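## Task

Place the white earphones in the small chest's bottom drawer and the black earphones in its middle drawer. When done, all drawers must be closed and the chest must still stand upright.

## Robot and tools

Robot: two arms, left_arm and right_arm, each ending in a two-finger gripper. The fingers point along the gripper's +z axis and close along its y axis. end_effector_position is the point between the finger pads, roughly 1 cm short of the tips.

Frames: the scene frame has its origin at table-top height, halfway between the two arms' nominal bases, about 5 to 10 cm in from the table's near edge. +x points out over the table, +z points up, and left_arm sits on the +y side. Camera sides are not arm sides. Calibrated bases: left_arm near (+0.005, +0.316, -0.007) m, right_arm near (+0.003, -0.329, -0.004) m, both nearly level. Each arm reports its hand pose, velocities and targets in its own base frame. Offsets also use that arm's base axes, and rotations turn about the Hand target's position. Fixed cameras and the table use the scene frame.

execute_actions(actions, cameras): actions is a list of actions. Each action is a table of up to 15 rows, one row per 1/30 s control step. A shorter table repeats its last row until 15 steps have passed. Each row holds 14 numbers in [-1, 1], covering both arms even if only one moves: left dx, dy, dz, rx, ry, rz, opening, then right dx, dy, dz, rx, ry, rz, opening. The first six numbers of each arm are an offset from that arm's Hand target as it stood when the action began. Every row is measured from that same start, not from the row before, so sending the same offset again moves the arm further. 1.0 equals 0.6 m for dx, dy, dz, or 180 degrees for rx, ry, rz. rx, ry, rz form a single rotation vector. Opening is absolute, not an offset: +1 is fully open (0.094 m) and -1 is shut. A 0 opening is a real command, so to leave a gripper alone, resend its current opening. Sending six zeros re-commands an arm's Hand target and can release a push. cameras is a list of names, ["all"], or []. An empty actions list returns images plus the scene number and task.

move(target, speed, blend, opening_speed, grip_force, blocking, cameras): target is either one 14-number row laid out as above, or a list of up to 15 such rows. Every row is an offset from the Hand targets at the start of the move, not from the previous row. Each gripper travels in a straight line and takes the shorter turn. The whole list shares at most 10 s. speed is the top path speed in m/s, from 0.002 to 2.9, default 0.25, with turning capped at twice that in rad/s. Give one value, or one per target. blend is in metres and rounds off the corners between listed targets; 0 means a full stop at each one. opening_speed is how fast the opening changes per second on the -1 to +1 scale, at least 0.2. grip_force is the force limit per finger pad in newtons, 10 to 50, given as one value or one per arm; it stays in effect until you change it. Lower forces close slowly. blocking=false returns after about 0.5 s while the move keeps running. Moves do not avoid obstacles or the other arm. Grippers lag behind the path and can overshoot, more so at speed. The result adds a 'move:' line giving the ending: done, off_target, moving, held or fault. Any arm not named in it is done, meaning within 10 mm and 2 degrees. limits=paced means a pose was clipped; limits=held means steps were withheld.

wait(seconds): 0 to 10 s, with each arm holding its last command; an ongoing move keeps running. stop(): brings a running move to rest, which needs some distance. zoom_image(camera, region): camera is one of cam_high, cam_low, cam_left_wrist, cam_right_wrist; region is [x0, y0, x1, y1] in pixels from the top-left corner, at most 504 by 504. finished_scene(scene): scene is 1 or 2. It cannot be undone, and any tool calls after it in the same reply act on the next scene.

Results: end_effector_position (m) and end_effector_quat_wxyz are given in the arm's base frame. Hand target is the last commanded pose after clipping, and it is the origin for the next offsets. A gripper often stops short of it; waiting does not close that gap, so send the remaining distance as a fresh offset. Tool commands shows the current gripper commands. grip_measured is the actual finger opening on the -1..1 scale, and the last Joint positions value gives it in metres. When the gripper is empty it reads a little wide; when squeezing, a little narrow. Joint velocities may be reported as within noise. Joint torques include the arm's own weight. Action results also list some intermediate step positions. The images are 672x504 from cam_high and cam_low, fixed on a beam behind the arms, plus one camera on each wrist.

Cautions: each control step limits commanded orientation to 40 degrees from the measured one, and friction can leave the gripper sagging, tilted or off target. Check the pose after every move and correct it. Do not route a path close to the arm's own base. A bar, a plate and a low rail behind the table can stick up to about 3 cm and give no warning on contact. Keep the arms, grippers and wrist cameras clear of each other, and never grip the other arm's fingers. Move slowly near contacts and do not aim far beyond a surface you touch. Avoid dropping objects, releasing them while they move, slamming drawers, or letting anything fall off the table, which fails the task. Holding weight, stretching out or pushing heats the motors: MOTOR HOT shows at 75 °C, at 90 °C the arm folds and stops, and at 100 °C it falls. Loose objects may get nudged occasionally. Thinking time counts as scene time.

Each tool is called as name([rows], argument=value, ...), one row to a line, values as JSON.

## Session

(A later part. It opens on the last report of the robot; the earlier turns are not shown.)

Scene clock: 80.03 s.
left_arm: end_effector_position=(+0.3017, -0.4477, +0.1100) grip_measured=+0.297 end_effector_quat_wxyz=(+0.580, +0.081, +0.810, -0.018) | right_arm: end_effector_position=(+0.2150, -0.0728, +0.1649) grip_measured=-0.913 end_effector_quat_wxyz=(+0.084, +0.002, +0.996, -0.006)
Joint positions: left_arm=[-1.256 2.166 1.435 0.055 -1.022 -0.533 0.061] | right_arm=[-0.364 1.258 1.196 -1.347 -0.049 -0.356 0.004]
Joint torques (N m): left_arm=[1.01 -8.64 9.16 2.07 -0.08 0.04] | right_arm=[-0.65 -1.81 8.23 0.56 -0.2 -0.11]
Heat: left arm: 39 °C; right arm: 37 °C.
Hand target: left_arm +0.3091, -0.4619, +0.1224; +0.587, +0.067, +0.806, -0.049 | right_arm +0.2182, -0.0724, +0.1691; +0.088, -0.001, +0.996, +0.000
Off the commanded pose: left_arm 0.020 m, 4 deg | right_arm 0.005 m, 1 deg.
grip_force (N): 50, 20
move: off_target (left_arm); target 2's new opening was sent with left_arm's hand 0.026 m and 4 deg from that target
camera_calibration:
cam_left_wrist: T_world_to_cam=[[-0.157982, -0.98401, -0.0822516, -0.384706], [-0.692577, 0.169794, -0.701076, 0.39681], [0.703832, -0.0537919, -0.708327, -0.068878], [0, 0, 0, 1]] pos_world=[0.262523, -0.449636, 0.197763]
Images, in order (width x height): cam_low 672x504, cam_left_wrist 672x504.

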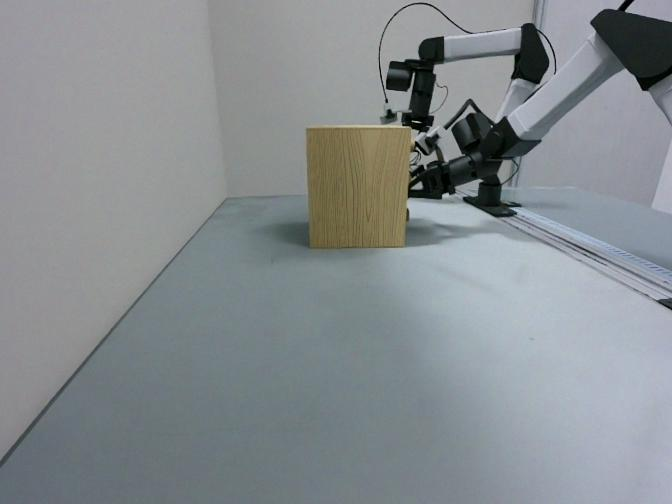

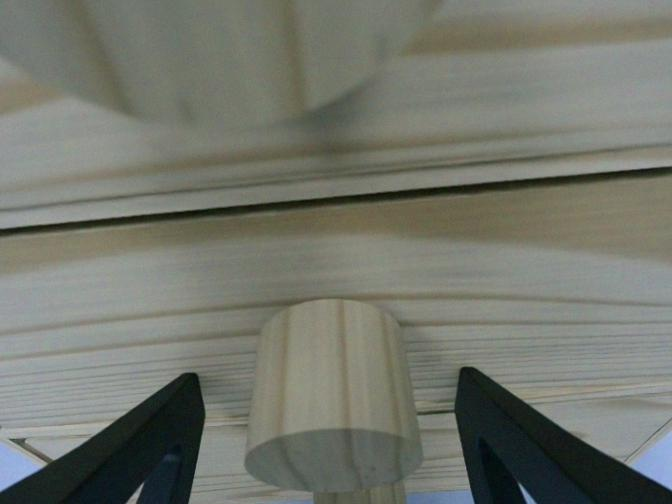

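move([
  [0,0,0,0,0,0,-0.5,0,0,0,0,0,0,-1],
  [-0.174,0.026,0.001,0,0,0,-0.5,0,0,0,0,0,0,-1],
  [-0.174,0.026,0.001,0,0,0,0,0,0,0,0,0,0,-1],
  [-0.207,0.033,0.15,0,0,0,0,0,0,0,0,0,0,-1],
  [-0.248,0.403,0.213,0,0,0,0,0,0,0,0,0,0,-1],
], speed=[0.12,0.12,0.12,0.25,0.35], blend=[0,0,0,0.03,0], cameras=["all"])

zoom_image(camera="cam_low", region=[360, 110, 510, 260])

Scene clock: 86.20 s.
left_arm: end_effector_position=(+0.1603, -0.2214, +0.2484) grip_measured=-0.003 end_effector_quat_wxyz=(+0.580, +0.070, +0.810, -0.052) | right_arm: end_effector_position=(+0.2150, -0.0728, +0.1649) grip_measured=-0.913 end_effector_quat_wxyz=(+0.084, +0.002, +0.996, -0.006)
Joint positions: left_arm=[-1.581 1.137 0.969 -0.953 -1.205 -1.098 0.047] | right_arm=[-0.364 1.258 1.196 -1.347 -0.049 -0.356 0.004]
Joint torques (N m): left_arm=[-0.25 -2.03 6.17 0.83 -0.74 -0.23] | right_arm=[-0.59 -1.77 8.27 0.56 -0.21 -0.11]
Heat: left arm: 40 °C; right arm: 37 °C.
Hand target: left_arm +0.1603, -0.2202, +0.2502; +0.587, +0.067, +0.806, -0.049 | right_arm +0.2182, -0.0724, +0.1691; +0.088, -0.001, +0.996, +0.000
Off the commanded pose: left_arm 0.002 m, 1 deg | right_arm 0.005 m, 1 deg.
grip_force (N): 50, 20
move: done; target 3's new opening was sent with left_arm's hand 0.019 m and 4 deg from that target
camera_calibration:
cam_left_wrist: T_world_to_cam=[[-0.178919, -0.983742, -0.0155087, -0.186109], [-0.693359, 0.137258, -0.707399, 0.351952], [0.698026, -0.115814, -0.706644, 0.127686], [0, 0, 0, 1]] pos_world=[0.121602, -0.216604, 0.336313]
cam_right_wrist: T_world_to_cam=[[-0.0243285, -0.999602, 0.014256, -0.071314], [-0.965644, 0.0271878, 0.258444, 0.207482], [-0.258729, -0.00747863, -0.965921, 0.30532], [0, 0, 0, 1]] pos_world=[0.277614, -0.0746433, 0.242309]

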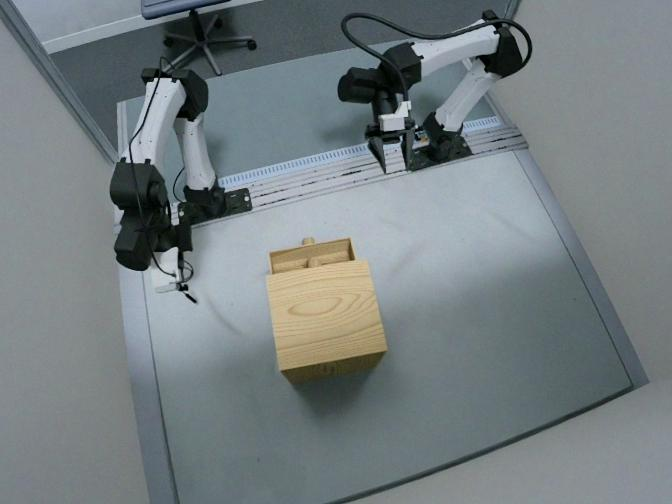

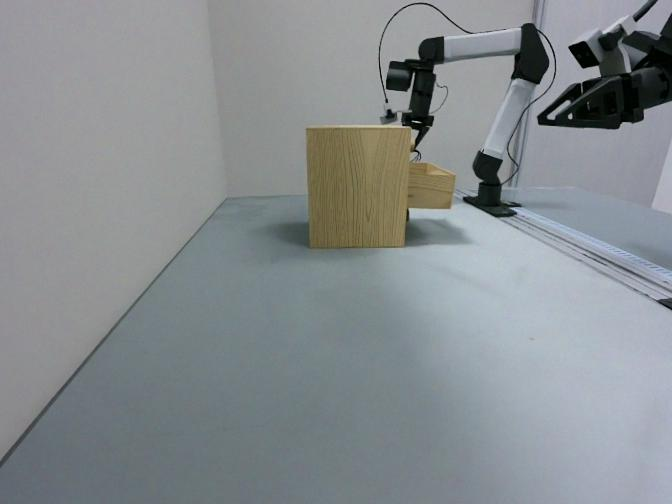

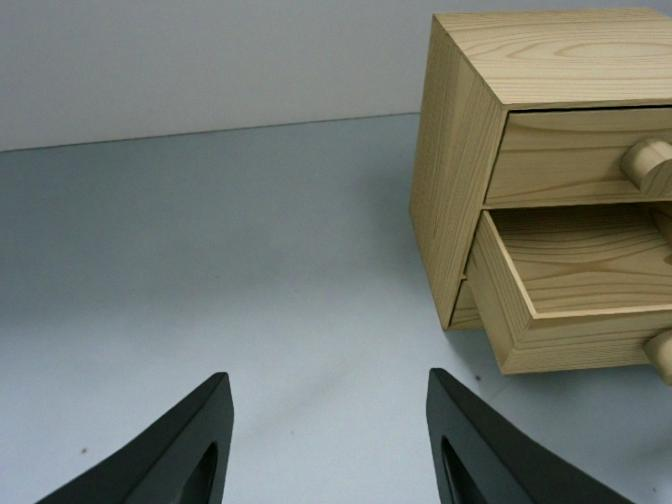

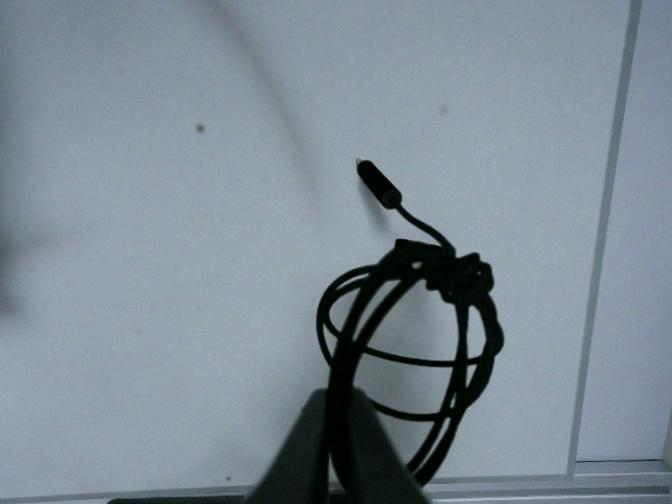

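Scaled by 3.360 from the camera's 672x504 image, which has a finer 960x720 frame.

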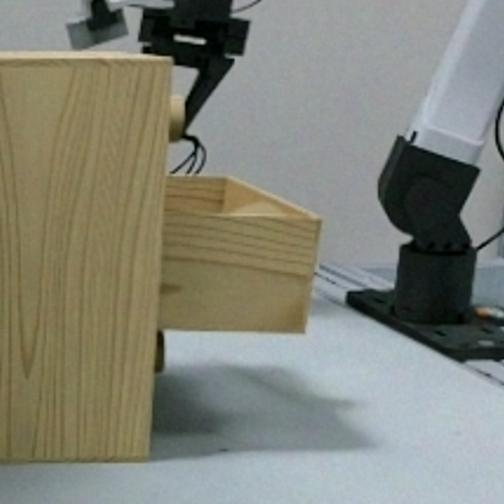

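move([
  [0,0.05,0,0,0,0,0,-0.03,0.087,0.235,0.0218,-0.0811,0.0811,-1],
  [0,0.12,0,0,0,0,0,0.037,0.337,0.243,0.0436,-0.1622,0.1622,-1],
  [0,0.12,0,0,0,0,0,0.102,0.47,0.243,0.0436,-0.1622,0.1622,-1],
], speed=0.25, blend=[0.04,0.04,0], cameras=["cam_high","cam_low","cam_left_wrist","cam_right_wrist"])

zoom_image(camera="cam_low", region=[360, 60, 510, 210])

zoom_image(camera="cam_high", region=[250, 180, 390, 290])

Scene clock: 90.63 s.
left_arm: end_effector_position=(+0.1600, -0.1516, +0.2500) grip_measured=-0.003 end_effector_quat_wxyz=(+0.579, +0.069, +0.811, -0.051) | right_arm: end_effector_position=(+0.2758, +0.2080, +0.3070) grip_measured=-0.913 end_effector_quat_wxyz=(+0.318, -0.249, +0.910, +0.089)
Joint positions: left_arm=[-1.589 0.86 0.861 -1.146 -1.208 -1.123 0.047] | right_arm=[0.695 1.398 1.688 -1.194 0.097 0.127 0.004]
Joint torques (N m): left_arm=[-0.28 -1.14 5.08 0.84 -0.75 -0.23] | right_arm=[0.17 -3.25 8.23 1.62 0.18 0.05]
Heat: left arm: 39 °C; right arm: 38 °C.
Hand target: left_arm +0.1603, -0.1481, +0.2502; +0.587, +0.067, +0.806, -0.048 | right_arm +0.2794, +0.2096, +0.3149; +0.330, -0.243, +0.908, +0.089
Off the commanded pose: left_arm 0.003 m, 1 deg | right_arm 0.009 m, 2 deg.
grip_force (N): 50, 20
move: done
camera_calibration:
cam_left_wrist: T_world_to_cam=[[-0.177723, -0.983959, -0.0155001, -0.117731], [-0.694303, 0.136536, -0.706613, 0.343191], [0.697394, -0.114819, -0.707431, 0.137588], [0, 0, 0, 1]] pos_world=[0.121402, -0.146903, 0.338012]
cam_right_wrist: T_world_to_cam=[[0.494059, -0.86938, -0.00914599, 0.0459433], [-0.845089, -0.477729, -0.24, 0.446671], [0.204282, 0.126303, -0.97073, 0.306372], [0, 0, 0, 1]] pos_world=[0.292192, 0.214635, 0.405025]

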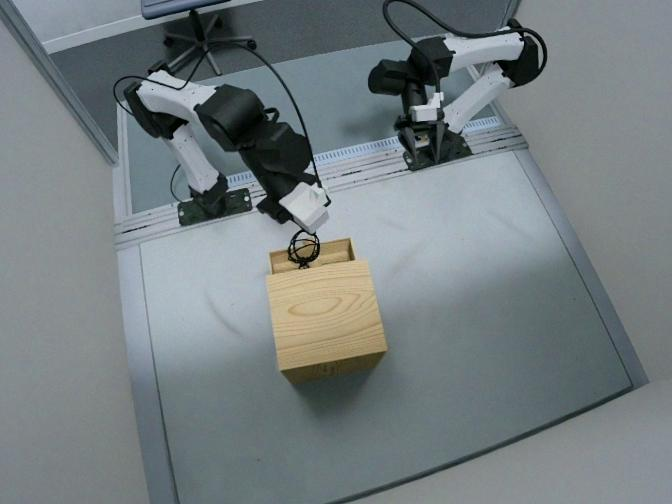

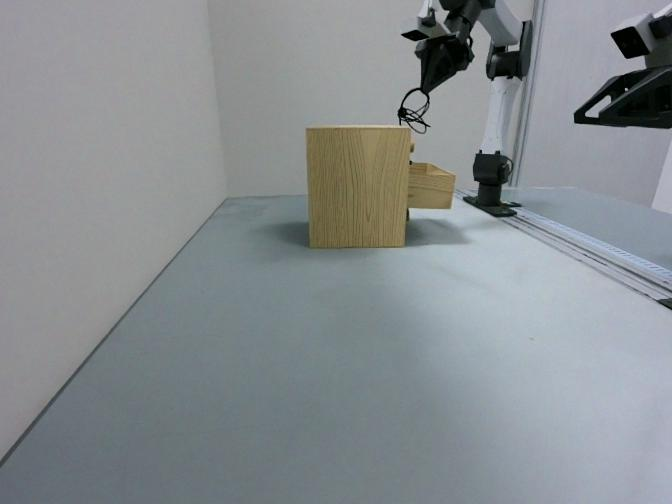

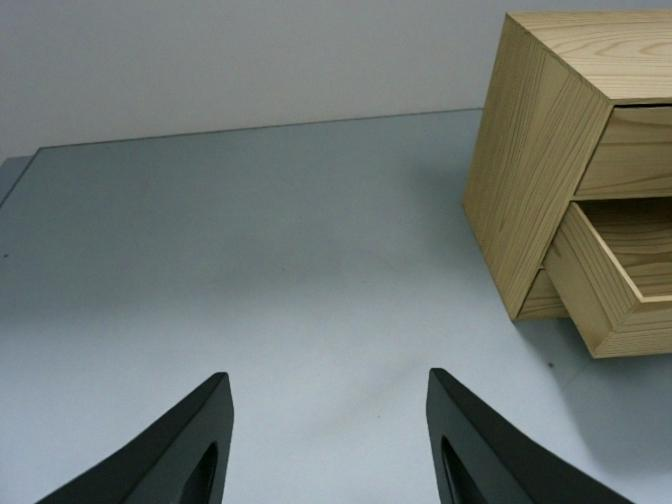

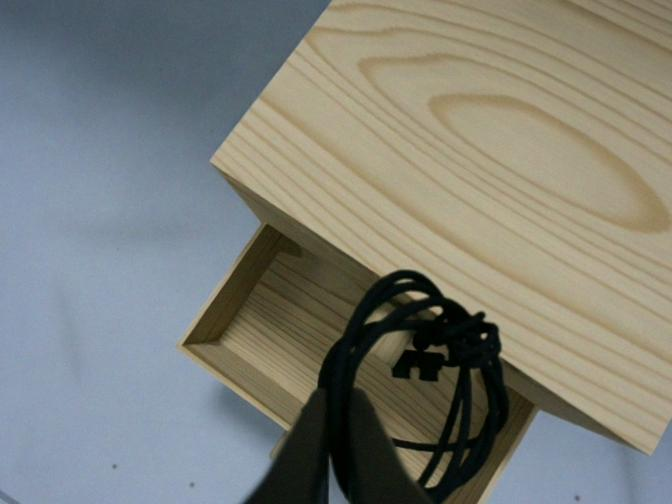

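Scaled by 3.360 from the camera's 672x504 image, which has a finer 960x720 frame.

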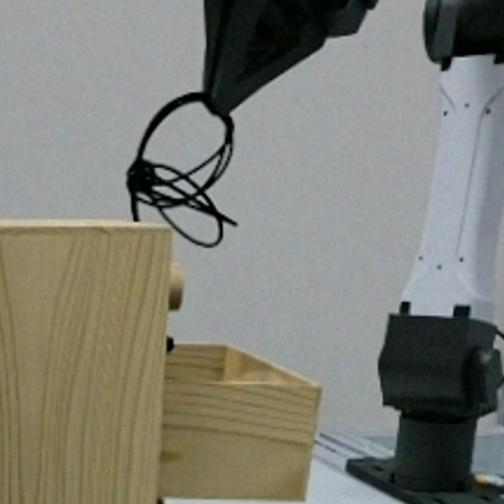

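Scaled by 3.600 from the camera's 672x504 image, which has a finer 960x720 frame.

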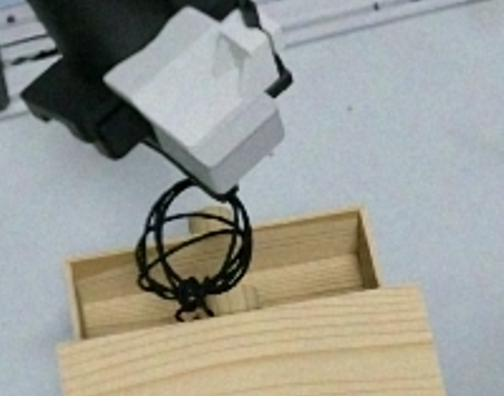

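move([
  [0,0,0,0,0,0,0,-0.058,0.005,0,0,0,0,-1],
  [0,0,0,0,0,0,0,-0.058,0.005,-0.19,0,0,0,-1],
], speed=0.15, blend=[0.01,0], cameras=["cam_high","cam_low","cam_right_wrist"])

zoom_image(camera="cam_low", region=[360, 60, 510, 210])

zoom_image(camera="cam_high", region=[250, 180, 390, 290])

Scene clock: 93.37 s.
left_arm: end_effector_position=(+0.1600, -0.1516, +0.2500) grip_measured=-0.003 end_effector_quat_wxyz=(+0.579, +0.069, +0.811, -0.051) | right_arm: end_effector_position=(+0.2448, +0.2143, +0.1940) grip_measured=-0.913 end_effector_quat_wxyz=(+0.316, -0.250, +0.911, +0.086)
Joint positions: left_arm=[-1.589 0.86 0.861 -1.146 -1.208 -1.124 0.047] | right_arm=[0.81 1.203 1.081 -0.8 0.17 0.218 0.004]
Joint torques (N m): left_arm=[-0.29 -1.02 5.01 0.83 -0.74 -0.23] | right_arm=[0.14 -4.79 6.5 1.6 0.22 0.05]
Heat: left arm: 38 °C; right arm: 38 °C.
Hand target: left_arm +0.1603, -0.1482, +0.2502; +0.587, +0.067, +0.806, -0.048 | right_arm +0.2445, +0.2126, +0.2008; +0.330, -0.243, +0.908, +0.089
Off the commanded pose: left_arm 0.004 m, 1 deg | right_arm 0.007 m, 2 deg.
grip_force (N): 50, 20
move: done
camera_calibration:
cam_right_wrist: T_world_to_cam=[[0.493069, -0.869975, -0.00502361, 0.0652349], [-0.846171, -0.47822, -0.235162, 0.395761], [0.202183, 0.120202, -0.971943, 0.204369], [0, 0, 0, 1]] pos_world=[0.261396, 0.221448, 0.292031]
Images, in order (width x height): cam_high 672x504, cam_low 672x504, cam_right_wrist 672x504.

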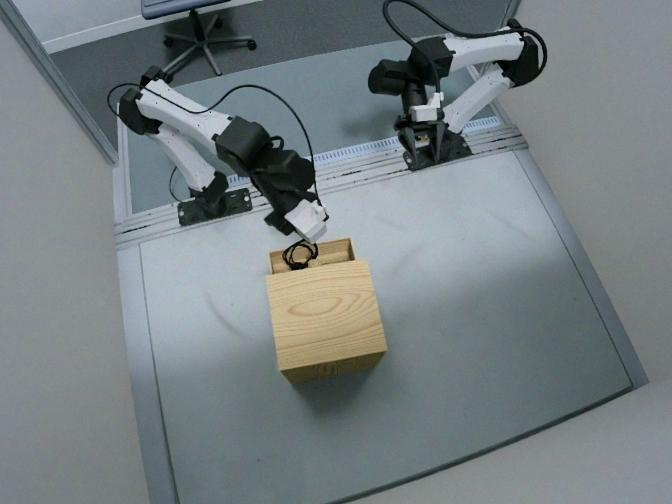

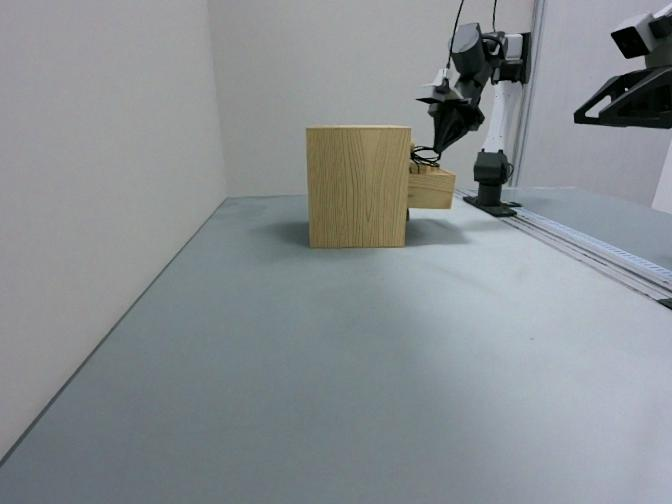

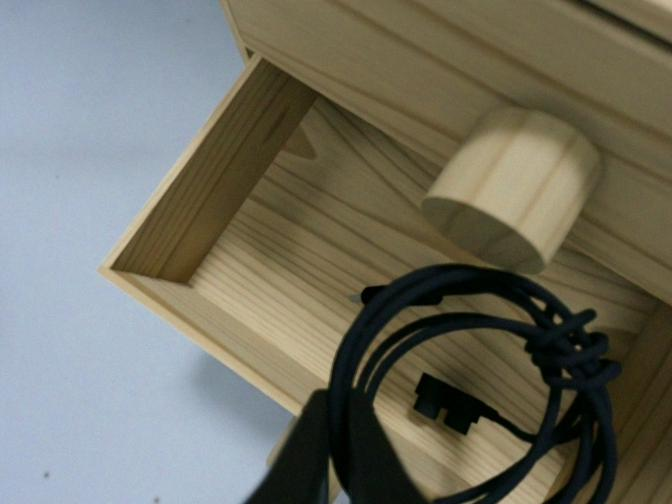

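Scaled by 3.360 from the camera's 672x504 image, which has a finer 960x720 frame.

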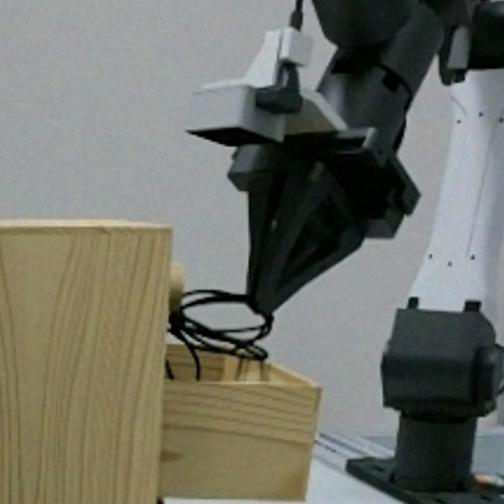

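Scaled by 3.600 from the camera's 672x504 image, which has a finer 960x720 frame.

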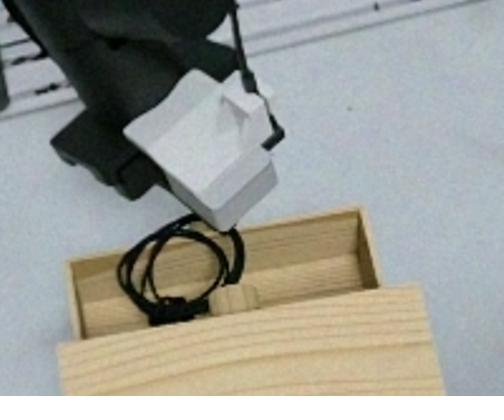

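move([
  [0,0,0,0,0,0,0,0.0,0.012,-0.068,0,0,0,-1],
  [0,0,0,0,0,0,0,0.0,0.012,-0.068,0,0,0,-0.5],
], speed=0.1, cameras=["cam_high","cam_low","cam_right_wrist"])

zoom_image(camera="cam_low", region=[360, 60, 510, 210])

zoom_image(camera="cam_high", region=[250, 180, 390, 290])

Scene clock: 95.67 s.
left_arm: end_effector_position=(+0.1600, -0.1516, +0.2500) grip_measured=-0.003 end_effector_quat_wxyz=(+0.579, +0.069, +0.811, -0.051) | right_arm: end_effector_position=(+0.2490, +0.2212, +0.1634) grip_measured=-0.503 end_effector_quat_wxyz=(+0.335, -0.243, +0.906, +0.089)
Joint positions: left_arm=[-1.589 0.86 0.861 -1.146 -1.208 -1.124 0.047] | right_arm=[0.829 1.201 0.935 -0.62 0.197 0.235 0.023]
Joint torques (N m): left_arm=[-0.27 -1.11 5.07 0.82 -0.75 -0.22] | right_arm=[0.44 -3.62 6.16 1.5 0.11 0.05]
Heat: left arm: 38 °C; right arm: 38 °C.
Hand target: left_arm +0.1603, -0.1482, +0.2502; +0.587, +0.067, +0.806, -0.048 | right_arm +0.2446, +0.2199, +0.1601; +0.330, -0.243, +0.908, +0.089
Off the commanded pose: left_arm 0.004 m, 1 deg | right_arm 0.006 m, 1 deg.
grip_force (N): 50, 20
move: done
camera_calibration:
cam_right_wrist: T_world_to_cam=[[0.483677, -0.875224, -0.00618767, 0.0726732], [-0.842738, -0.463792, -0.273294, 0.397629], [0.236324, 0.137401, -0.961911, 0.158855], [0, 0, 0, 1]] pos_world=[0.262406, 0.226196, 0.261924]
Images, in order (width x height): cam_high 672x504, cam_low 672x504, cam_right_wrist 672x504.

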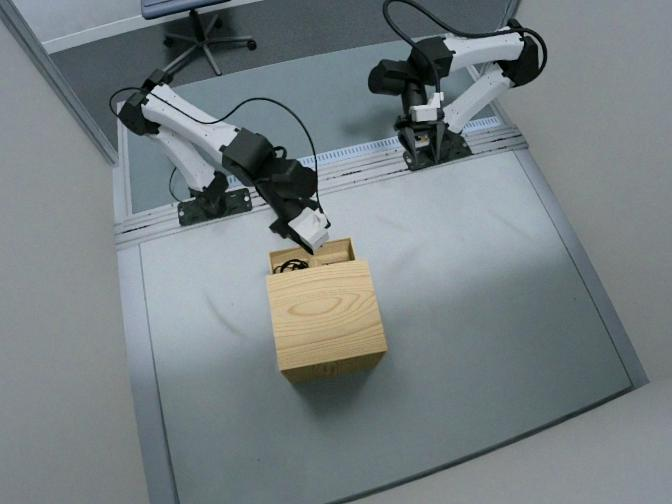

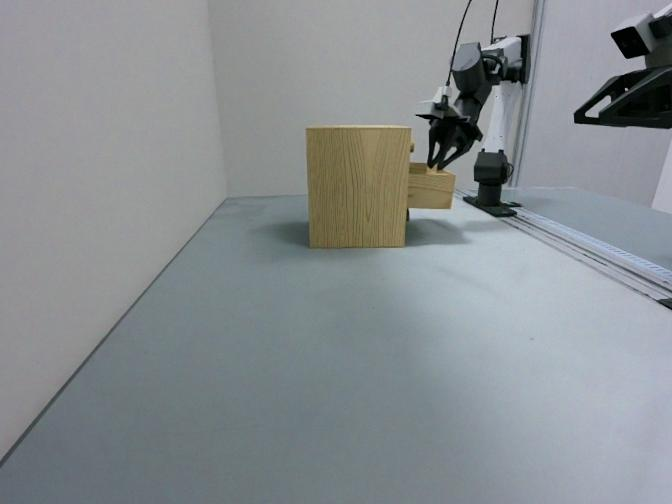

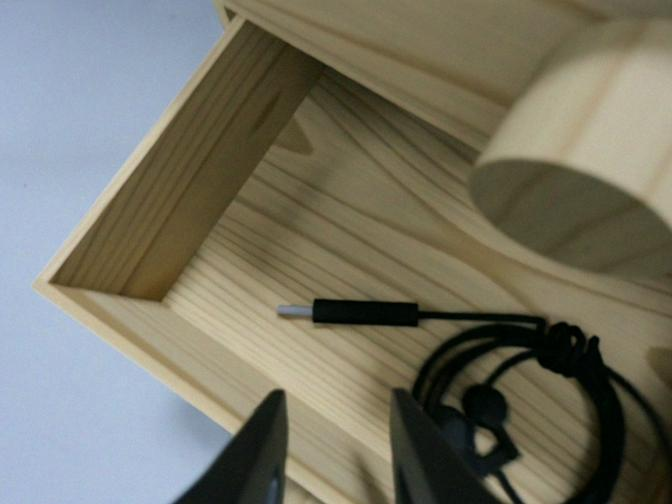

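Scaled by 3.360 from the camera's 672x504 image, which has a finer 960x720 frame.

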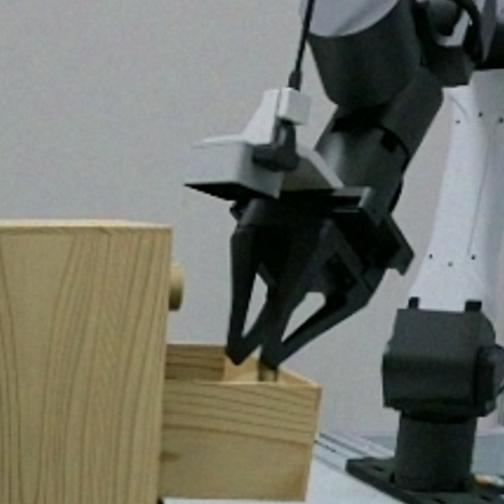

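Scaled by 3.600 from the camera's 672x504 image, which has a finer 960x720 frame.

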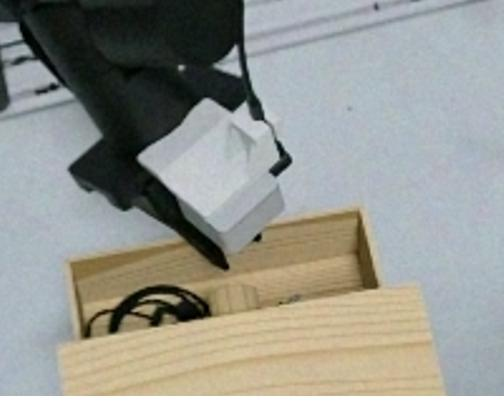

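move([
  [0,0,0,0,0,0,-1,-0.083,-0.05,0.17,0,0,0,-0.5],
  [-0.05,-0.1,-0.03,0.0088,0.0325,-0.0294,-1,-0.075,-0.4,0.2,0,0,0,-0.5],
  [-0.05,-0.253,-0.05,0.0177,0.065,-0.0588,-1,-0.075,-0.4,0.2,0,0,0,-0.5],
  [-0.017,-0.47,-0.207,0.0177,0.065,-0.0588,-1,-0.075,-0.4,0.2,0,0,0,-0.5],
], speed=0.3, blend=[0.03,0.03,0.04,0], cameras=["all"])

zoom_image(camera="cam_high", region=[250, 180, 390, 290])

Scene clock: 101.80 s.
left_arm: end_effector_position=(+0.1470, -0.4177, +0.1151) grip_measured=-0.990 end_effector_quat_wxyz=(+0.490, +0.165, +0.854, -0.065) | right_arm: end_effector_position=(+0.1996, -0.0213, +0.2742) grip_measured=-0.503 end_effector_quat_wxyz=(+0.327, -0.238, +0.911, +0.081)
Joint positions: left_arm=[-1.557 1.882 1.252 -0.433 -0.945 -0.912 0] | right_arm=[-0.625 1.053 1.381 -1.559 -0.609 -1.029 0.023]
Joint torques (N m): left_arm=[0.9 -7.1 8.88 1.41 -0.39 -0.02] | right_arm=[-0.65 -0.2 7.31 0.8 -0.53 -0.11]
Heat: left arm: 37 °C; right arm: 38 °C.
Hand target: left_arm +0.1500, -0.4302, +0.1260; +0.492, +0.152, +0.853, -0.087 | right_arm +0.1995, -0.0201, +0.2800; +0.330, -0.243, +0.908, +0.089
Off the commanded pose: left_arm 0.017 m, 3 deg | right_arm 0.006 m, 1 deg.
joint sent to its limit (right arm) — joint 4 (wrist pitch), lower limit. The joint targets still meet the commanded pose.
grip_force (N): 50, 20
move: off_target (left_arm); blend cut to 0 m at target 1
camera_calibration:
cam_left_wrist: T_world_to_cam=[[-0.354422, -0.932704, -0.066689, -0.330618], [-0.771374, 0.331939, -0.542953, 0.349269], [0.528551, -0.140992, -0.837111, 0.0494748], [0, 0, 0, 1]] pos_world=[0.126089, -0.417329, 0.209004]
cam_right_wrist: T_world_to_cam=[[0.470574, -0.882361, 0.000322241, -0.114282], [-0.853502, -0.455275, -0.253494, 0.27069], [0.22382, 0.119013, -0.967337, 0.314037], [0, 0, 0, 1]] pos_world=[0.214524, -0.0149741, 0.372435]

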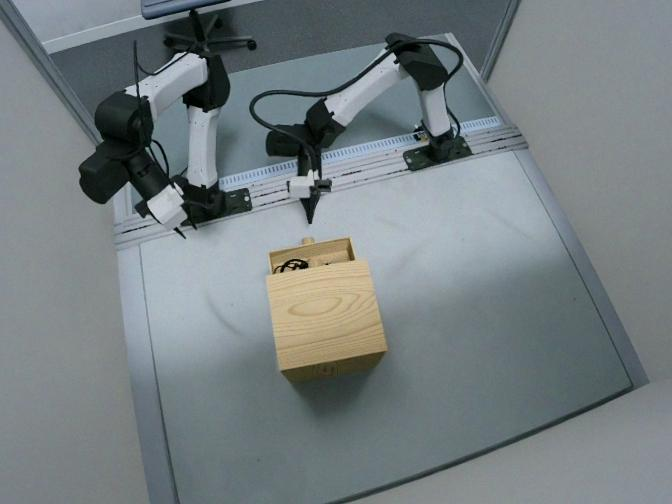

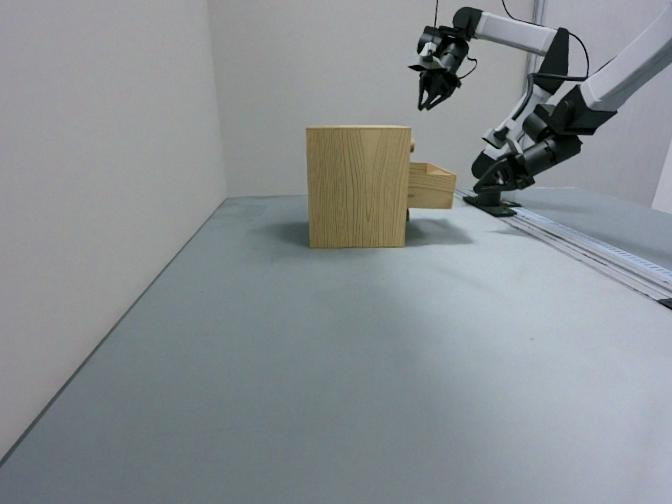

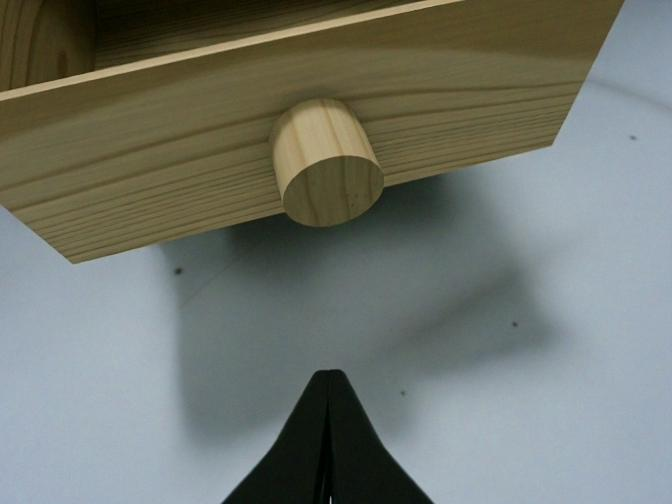

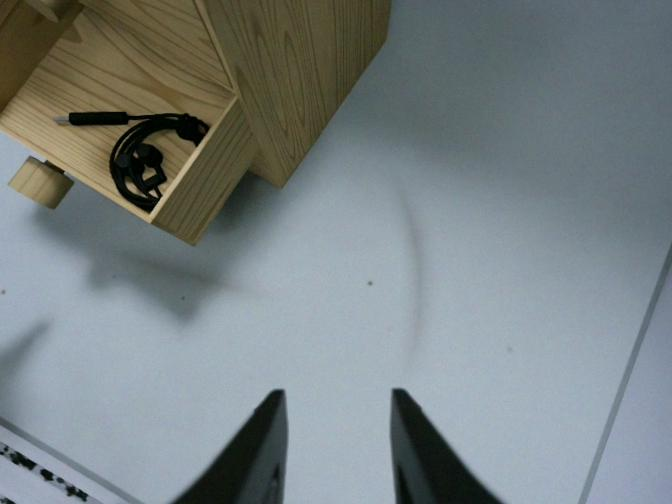

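Scaled by 3.600 from the camera's 672x504 image, which has a finer 960x720 frame.

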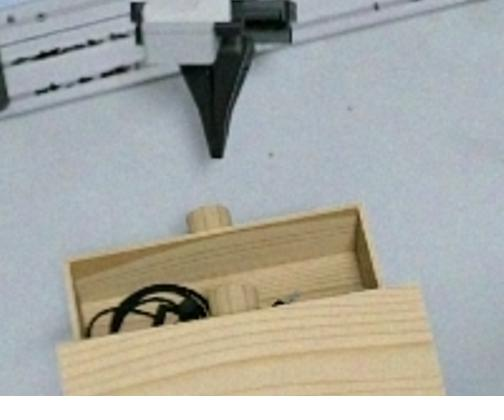

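move([
  [0.025,-0.032,0.005,0,0,0,-1,0,0,0,0,0,0,-0.5],
  [0.236,-0.056,0.008,0,0,0,-1,0,0,0,0,0,0,-0.5],
], speed=0.13, blend=[0.005,0], cameras=["cam_high","cam_low","cam_left_wrist"])

zoom_image(camera="cam_low", region=[360, 110, 510, 260])

Scene clock: 104.13 s.
left_arm: end_effector_position=(+0.2773, -0.4512, +0.1145) grip_measured=-0.990 end_effector_quat_wxyz=(+0.477, +0.172, +0.860, -0.061) | right_arm: end_effector_position=(+0.1996, -0.0213, +0.2742) grip_measured=-0.503 end_effector_quat_wxyz=(+0.327, -0.238, +0.911, +0.081)
Joint positions: left_arm=[-1.241 2.041 1.448 -0.216 -0.733 -0.541 0] | right_arm=[-0.625 1.053 1.381 -1.559 -0.609 -1.029 0.023]
Joint torques (N m): left_arm=[1.98 -8.02 9.77 2.09 -0.24 -0.02] | right_arm=[-0.66 -0.2 7.35 0.82 -0.54 -0.12]
Heat: left arm: 37 °C; right arm: 38 °C.
Hand target: left_arm +0.2917, -0.4637, +0.1308; +0.492, +0.152, +0.853, -0.087 | right_arm +0.1995, -0.0201, +0.2800; +0.330, -0.243, +0.908, +0.089
Off the commanded pose: left_arm 0.025 m, 4 deg | right_arm 0.006 m, 1 deg.
joint sent to its limit (right arm) — joint 4 (wrist pitch), lower limit. The joint targets still meet the commanded pose.
grip_force (N): 50, 20
move: off_target (left_arm)
camera_calibration:
cam_left_wrist: T_world_to_cam=[[-0.363624, -0.928447, -0.075922, -0.310274], [-0.782131, 0.348556, -0.516508, 0.468035], [0.506013, -0.128433, -0.85291, -0.0109001], [0, 0, 0, 1]] pos_world=[0.258757, -0.452609, 0.20889]
Images, in order (width x height): cam_high 672x504, cam_low 672x504, cam_left_wrist 672x504.

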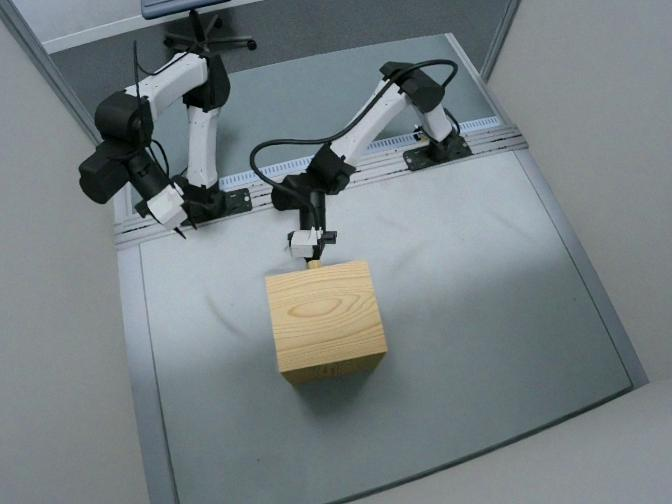

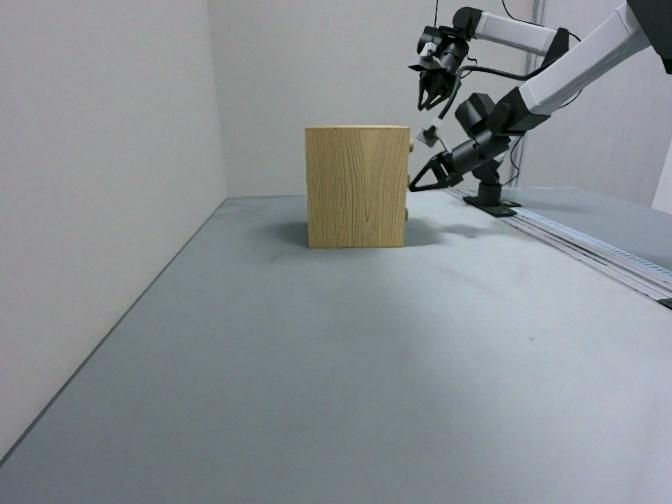

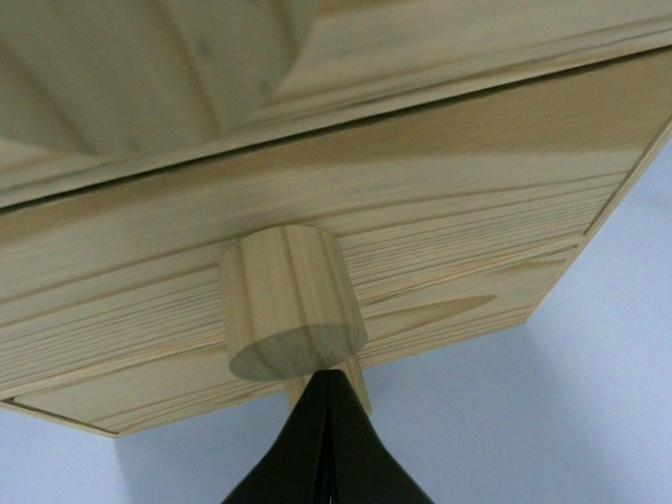

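Scaled by 3.360 from the camera's 672x504 image, which has a finer 960x720 frame.

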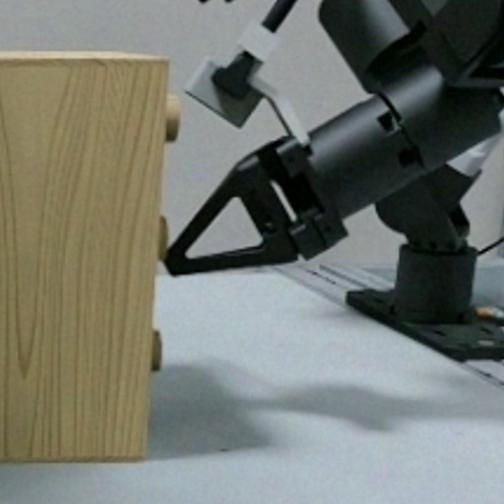

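zoom_image(camera="cam_left_wrist", region=[0, 180, 340, 440])

zoom_image(camera="cam_left_wrist", region=[330, 20, 672, 360])

Scaled by 1.482 from the camera's 672x504 image, which has a finer 960x720 frame.

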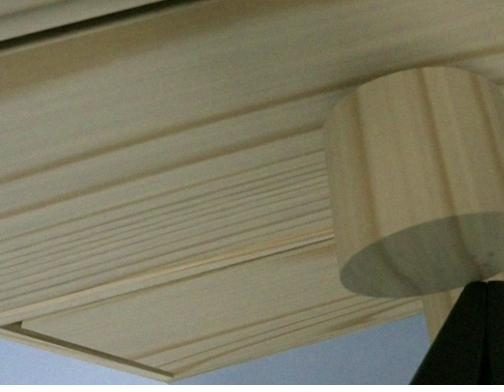

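Scaled by 1.474 from the camera's 672x504 image, which has a finer 960x720 frame.

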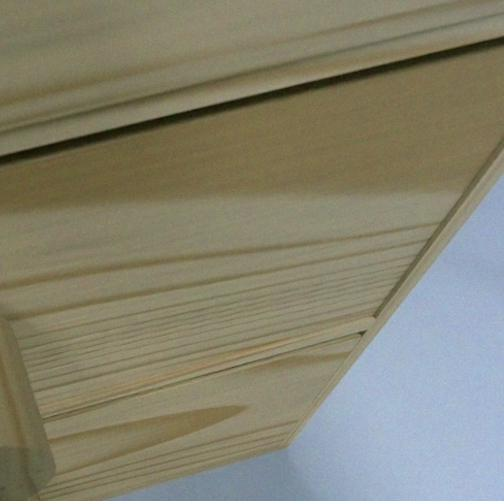

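move([
  [0.02,-0.003,0,0,0,0,-1,0,0,0,0,0,0,-0.5],
  [-0.15,0.03,0.03,0,0,0,-1,0,0,0,0,0,0,-0.5],
], speed=[0.06,0.25], cameras=["all"])

zoom_image(camera="cam_left_wrist", region=[80, 0, 584, 300])

zoom_image(camera="cam_low", region=[360, 110, 510, 260])

Scene clock: 106.87 s.
left_arm: end_effector_position=(+0.1973, -0.4528, +0.1316) grip_measured=-0.990 end_effector_quat_wxyz=(+0.482, +0.170, +0.856, -0.080) | right_arm: end_effector_position=(+0.1996, -0.0213, +0.2742) grip_measured=-0.503 end_effector_quat_wxyz=(+0.327, -0.238, +0.911, +0.081)
Joint positions: left_arm=[-1.426 1.955 1.402 -0.35 -0.843 -0.726 0] | right_arm=[-0.625 1.053 1.381 -1.559 -0.609 -1.029 0.023]
Joint torques (N m): left_arm=[0.87 -11.38 5.76 1.35 -0.59 -0.19] | right_arm=[-0.64 -0.27 7.38 0.81 -0.54 -0.11]
Heat: left arm: 37 °C; right arm: 38 °C.
Hand target: left_arm +0.2017, -0.4457, +0.1489; +0.493, +0.152, +0.853, -0.086 | right_arm +0.1995, -0.0201, +0.2800; +0.330, -0.243, +0.908, +0.089
Off the commanded pose: left_arm 0.019 m, 3 deg | right_arm 0.006 m, 1 deg.
joint sent to its limit (right arm) — joint 4 (wrist pitch), lower limit. The joint targets still meet the commanded pose.
grip_force (N): 50, 20
move: off_target (left_arm)
camera_calibration:
cam_left_wrist: T_world_to_cam=[[-0.376681, -0.925296, -0.0440204, -0.339748], [-0.773888, 0.34045, -0.534033, 0.411818], [0.509126, -0.167094, -0.844317, 0.024692], [0, 0, 0, 1]] pos_world=[0.178153, -0.450445, 0.225817]
cam_right_wrist: T_world_to_cam=[[0.470574, -0.882361, 0.000322241, -0.114282], [-0.853502, -0.455275, -0.253494, 0.27069], [0.22382, 0.119013, -0.967337, 0.314037], [0, 0, 0, 1]] pos_world=[0.214524, -0.0149741, 0.372435]

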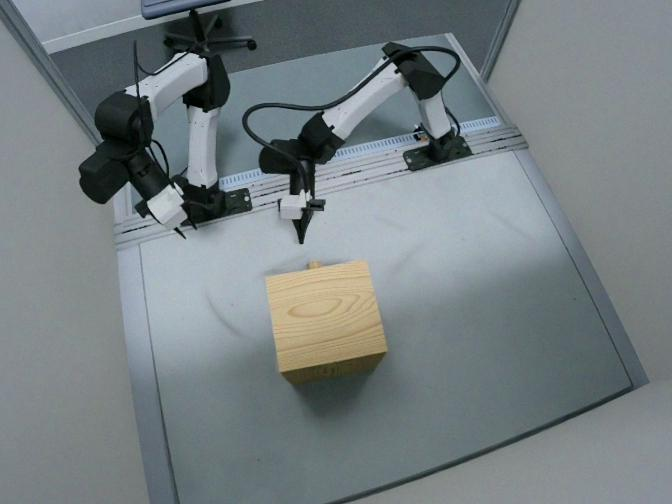

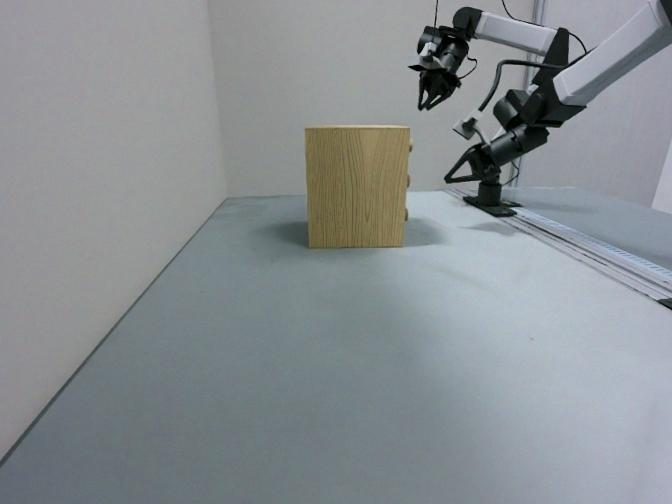

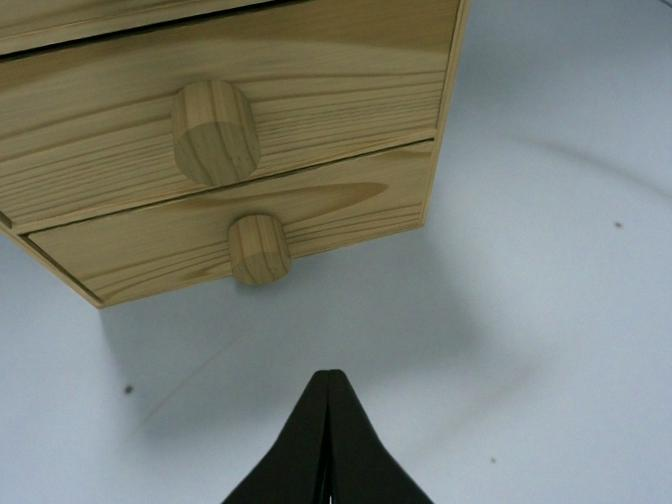

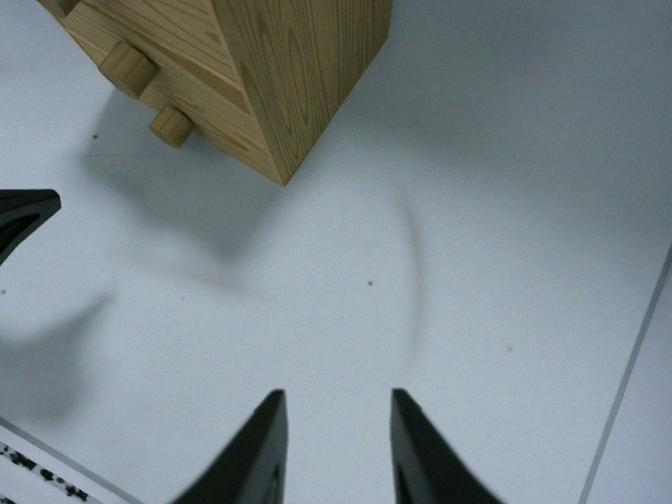

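Scaled by 1.000.

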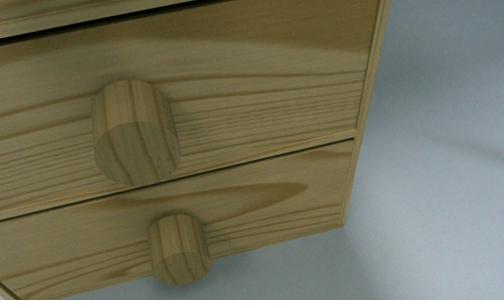

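Scaled by 3.360 from the camera's 672x504 image, which has a finer 960x720 frame.

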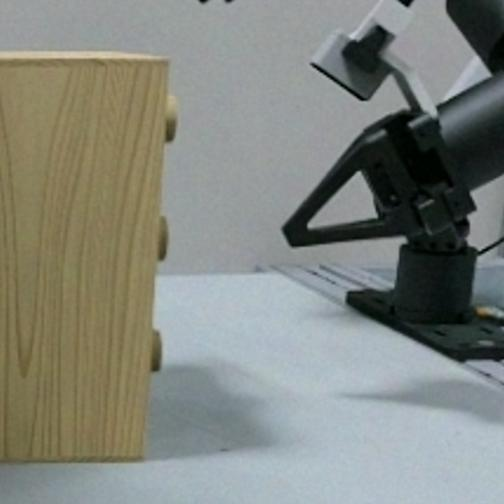

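finished_scene(scene=1)

The scene is finished: the task was done.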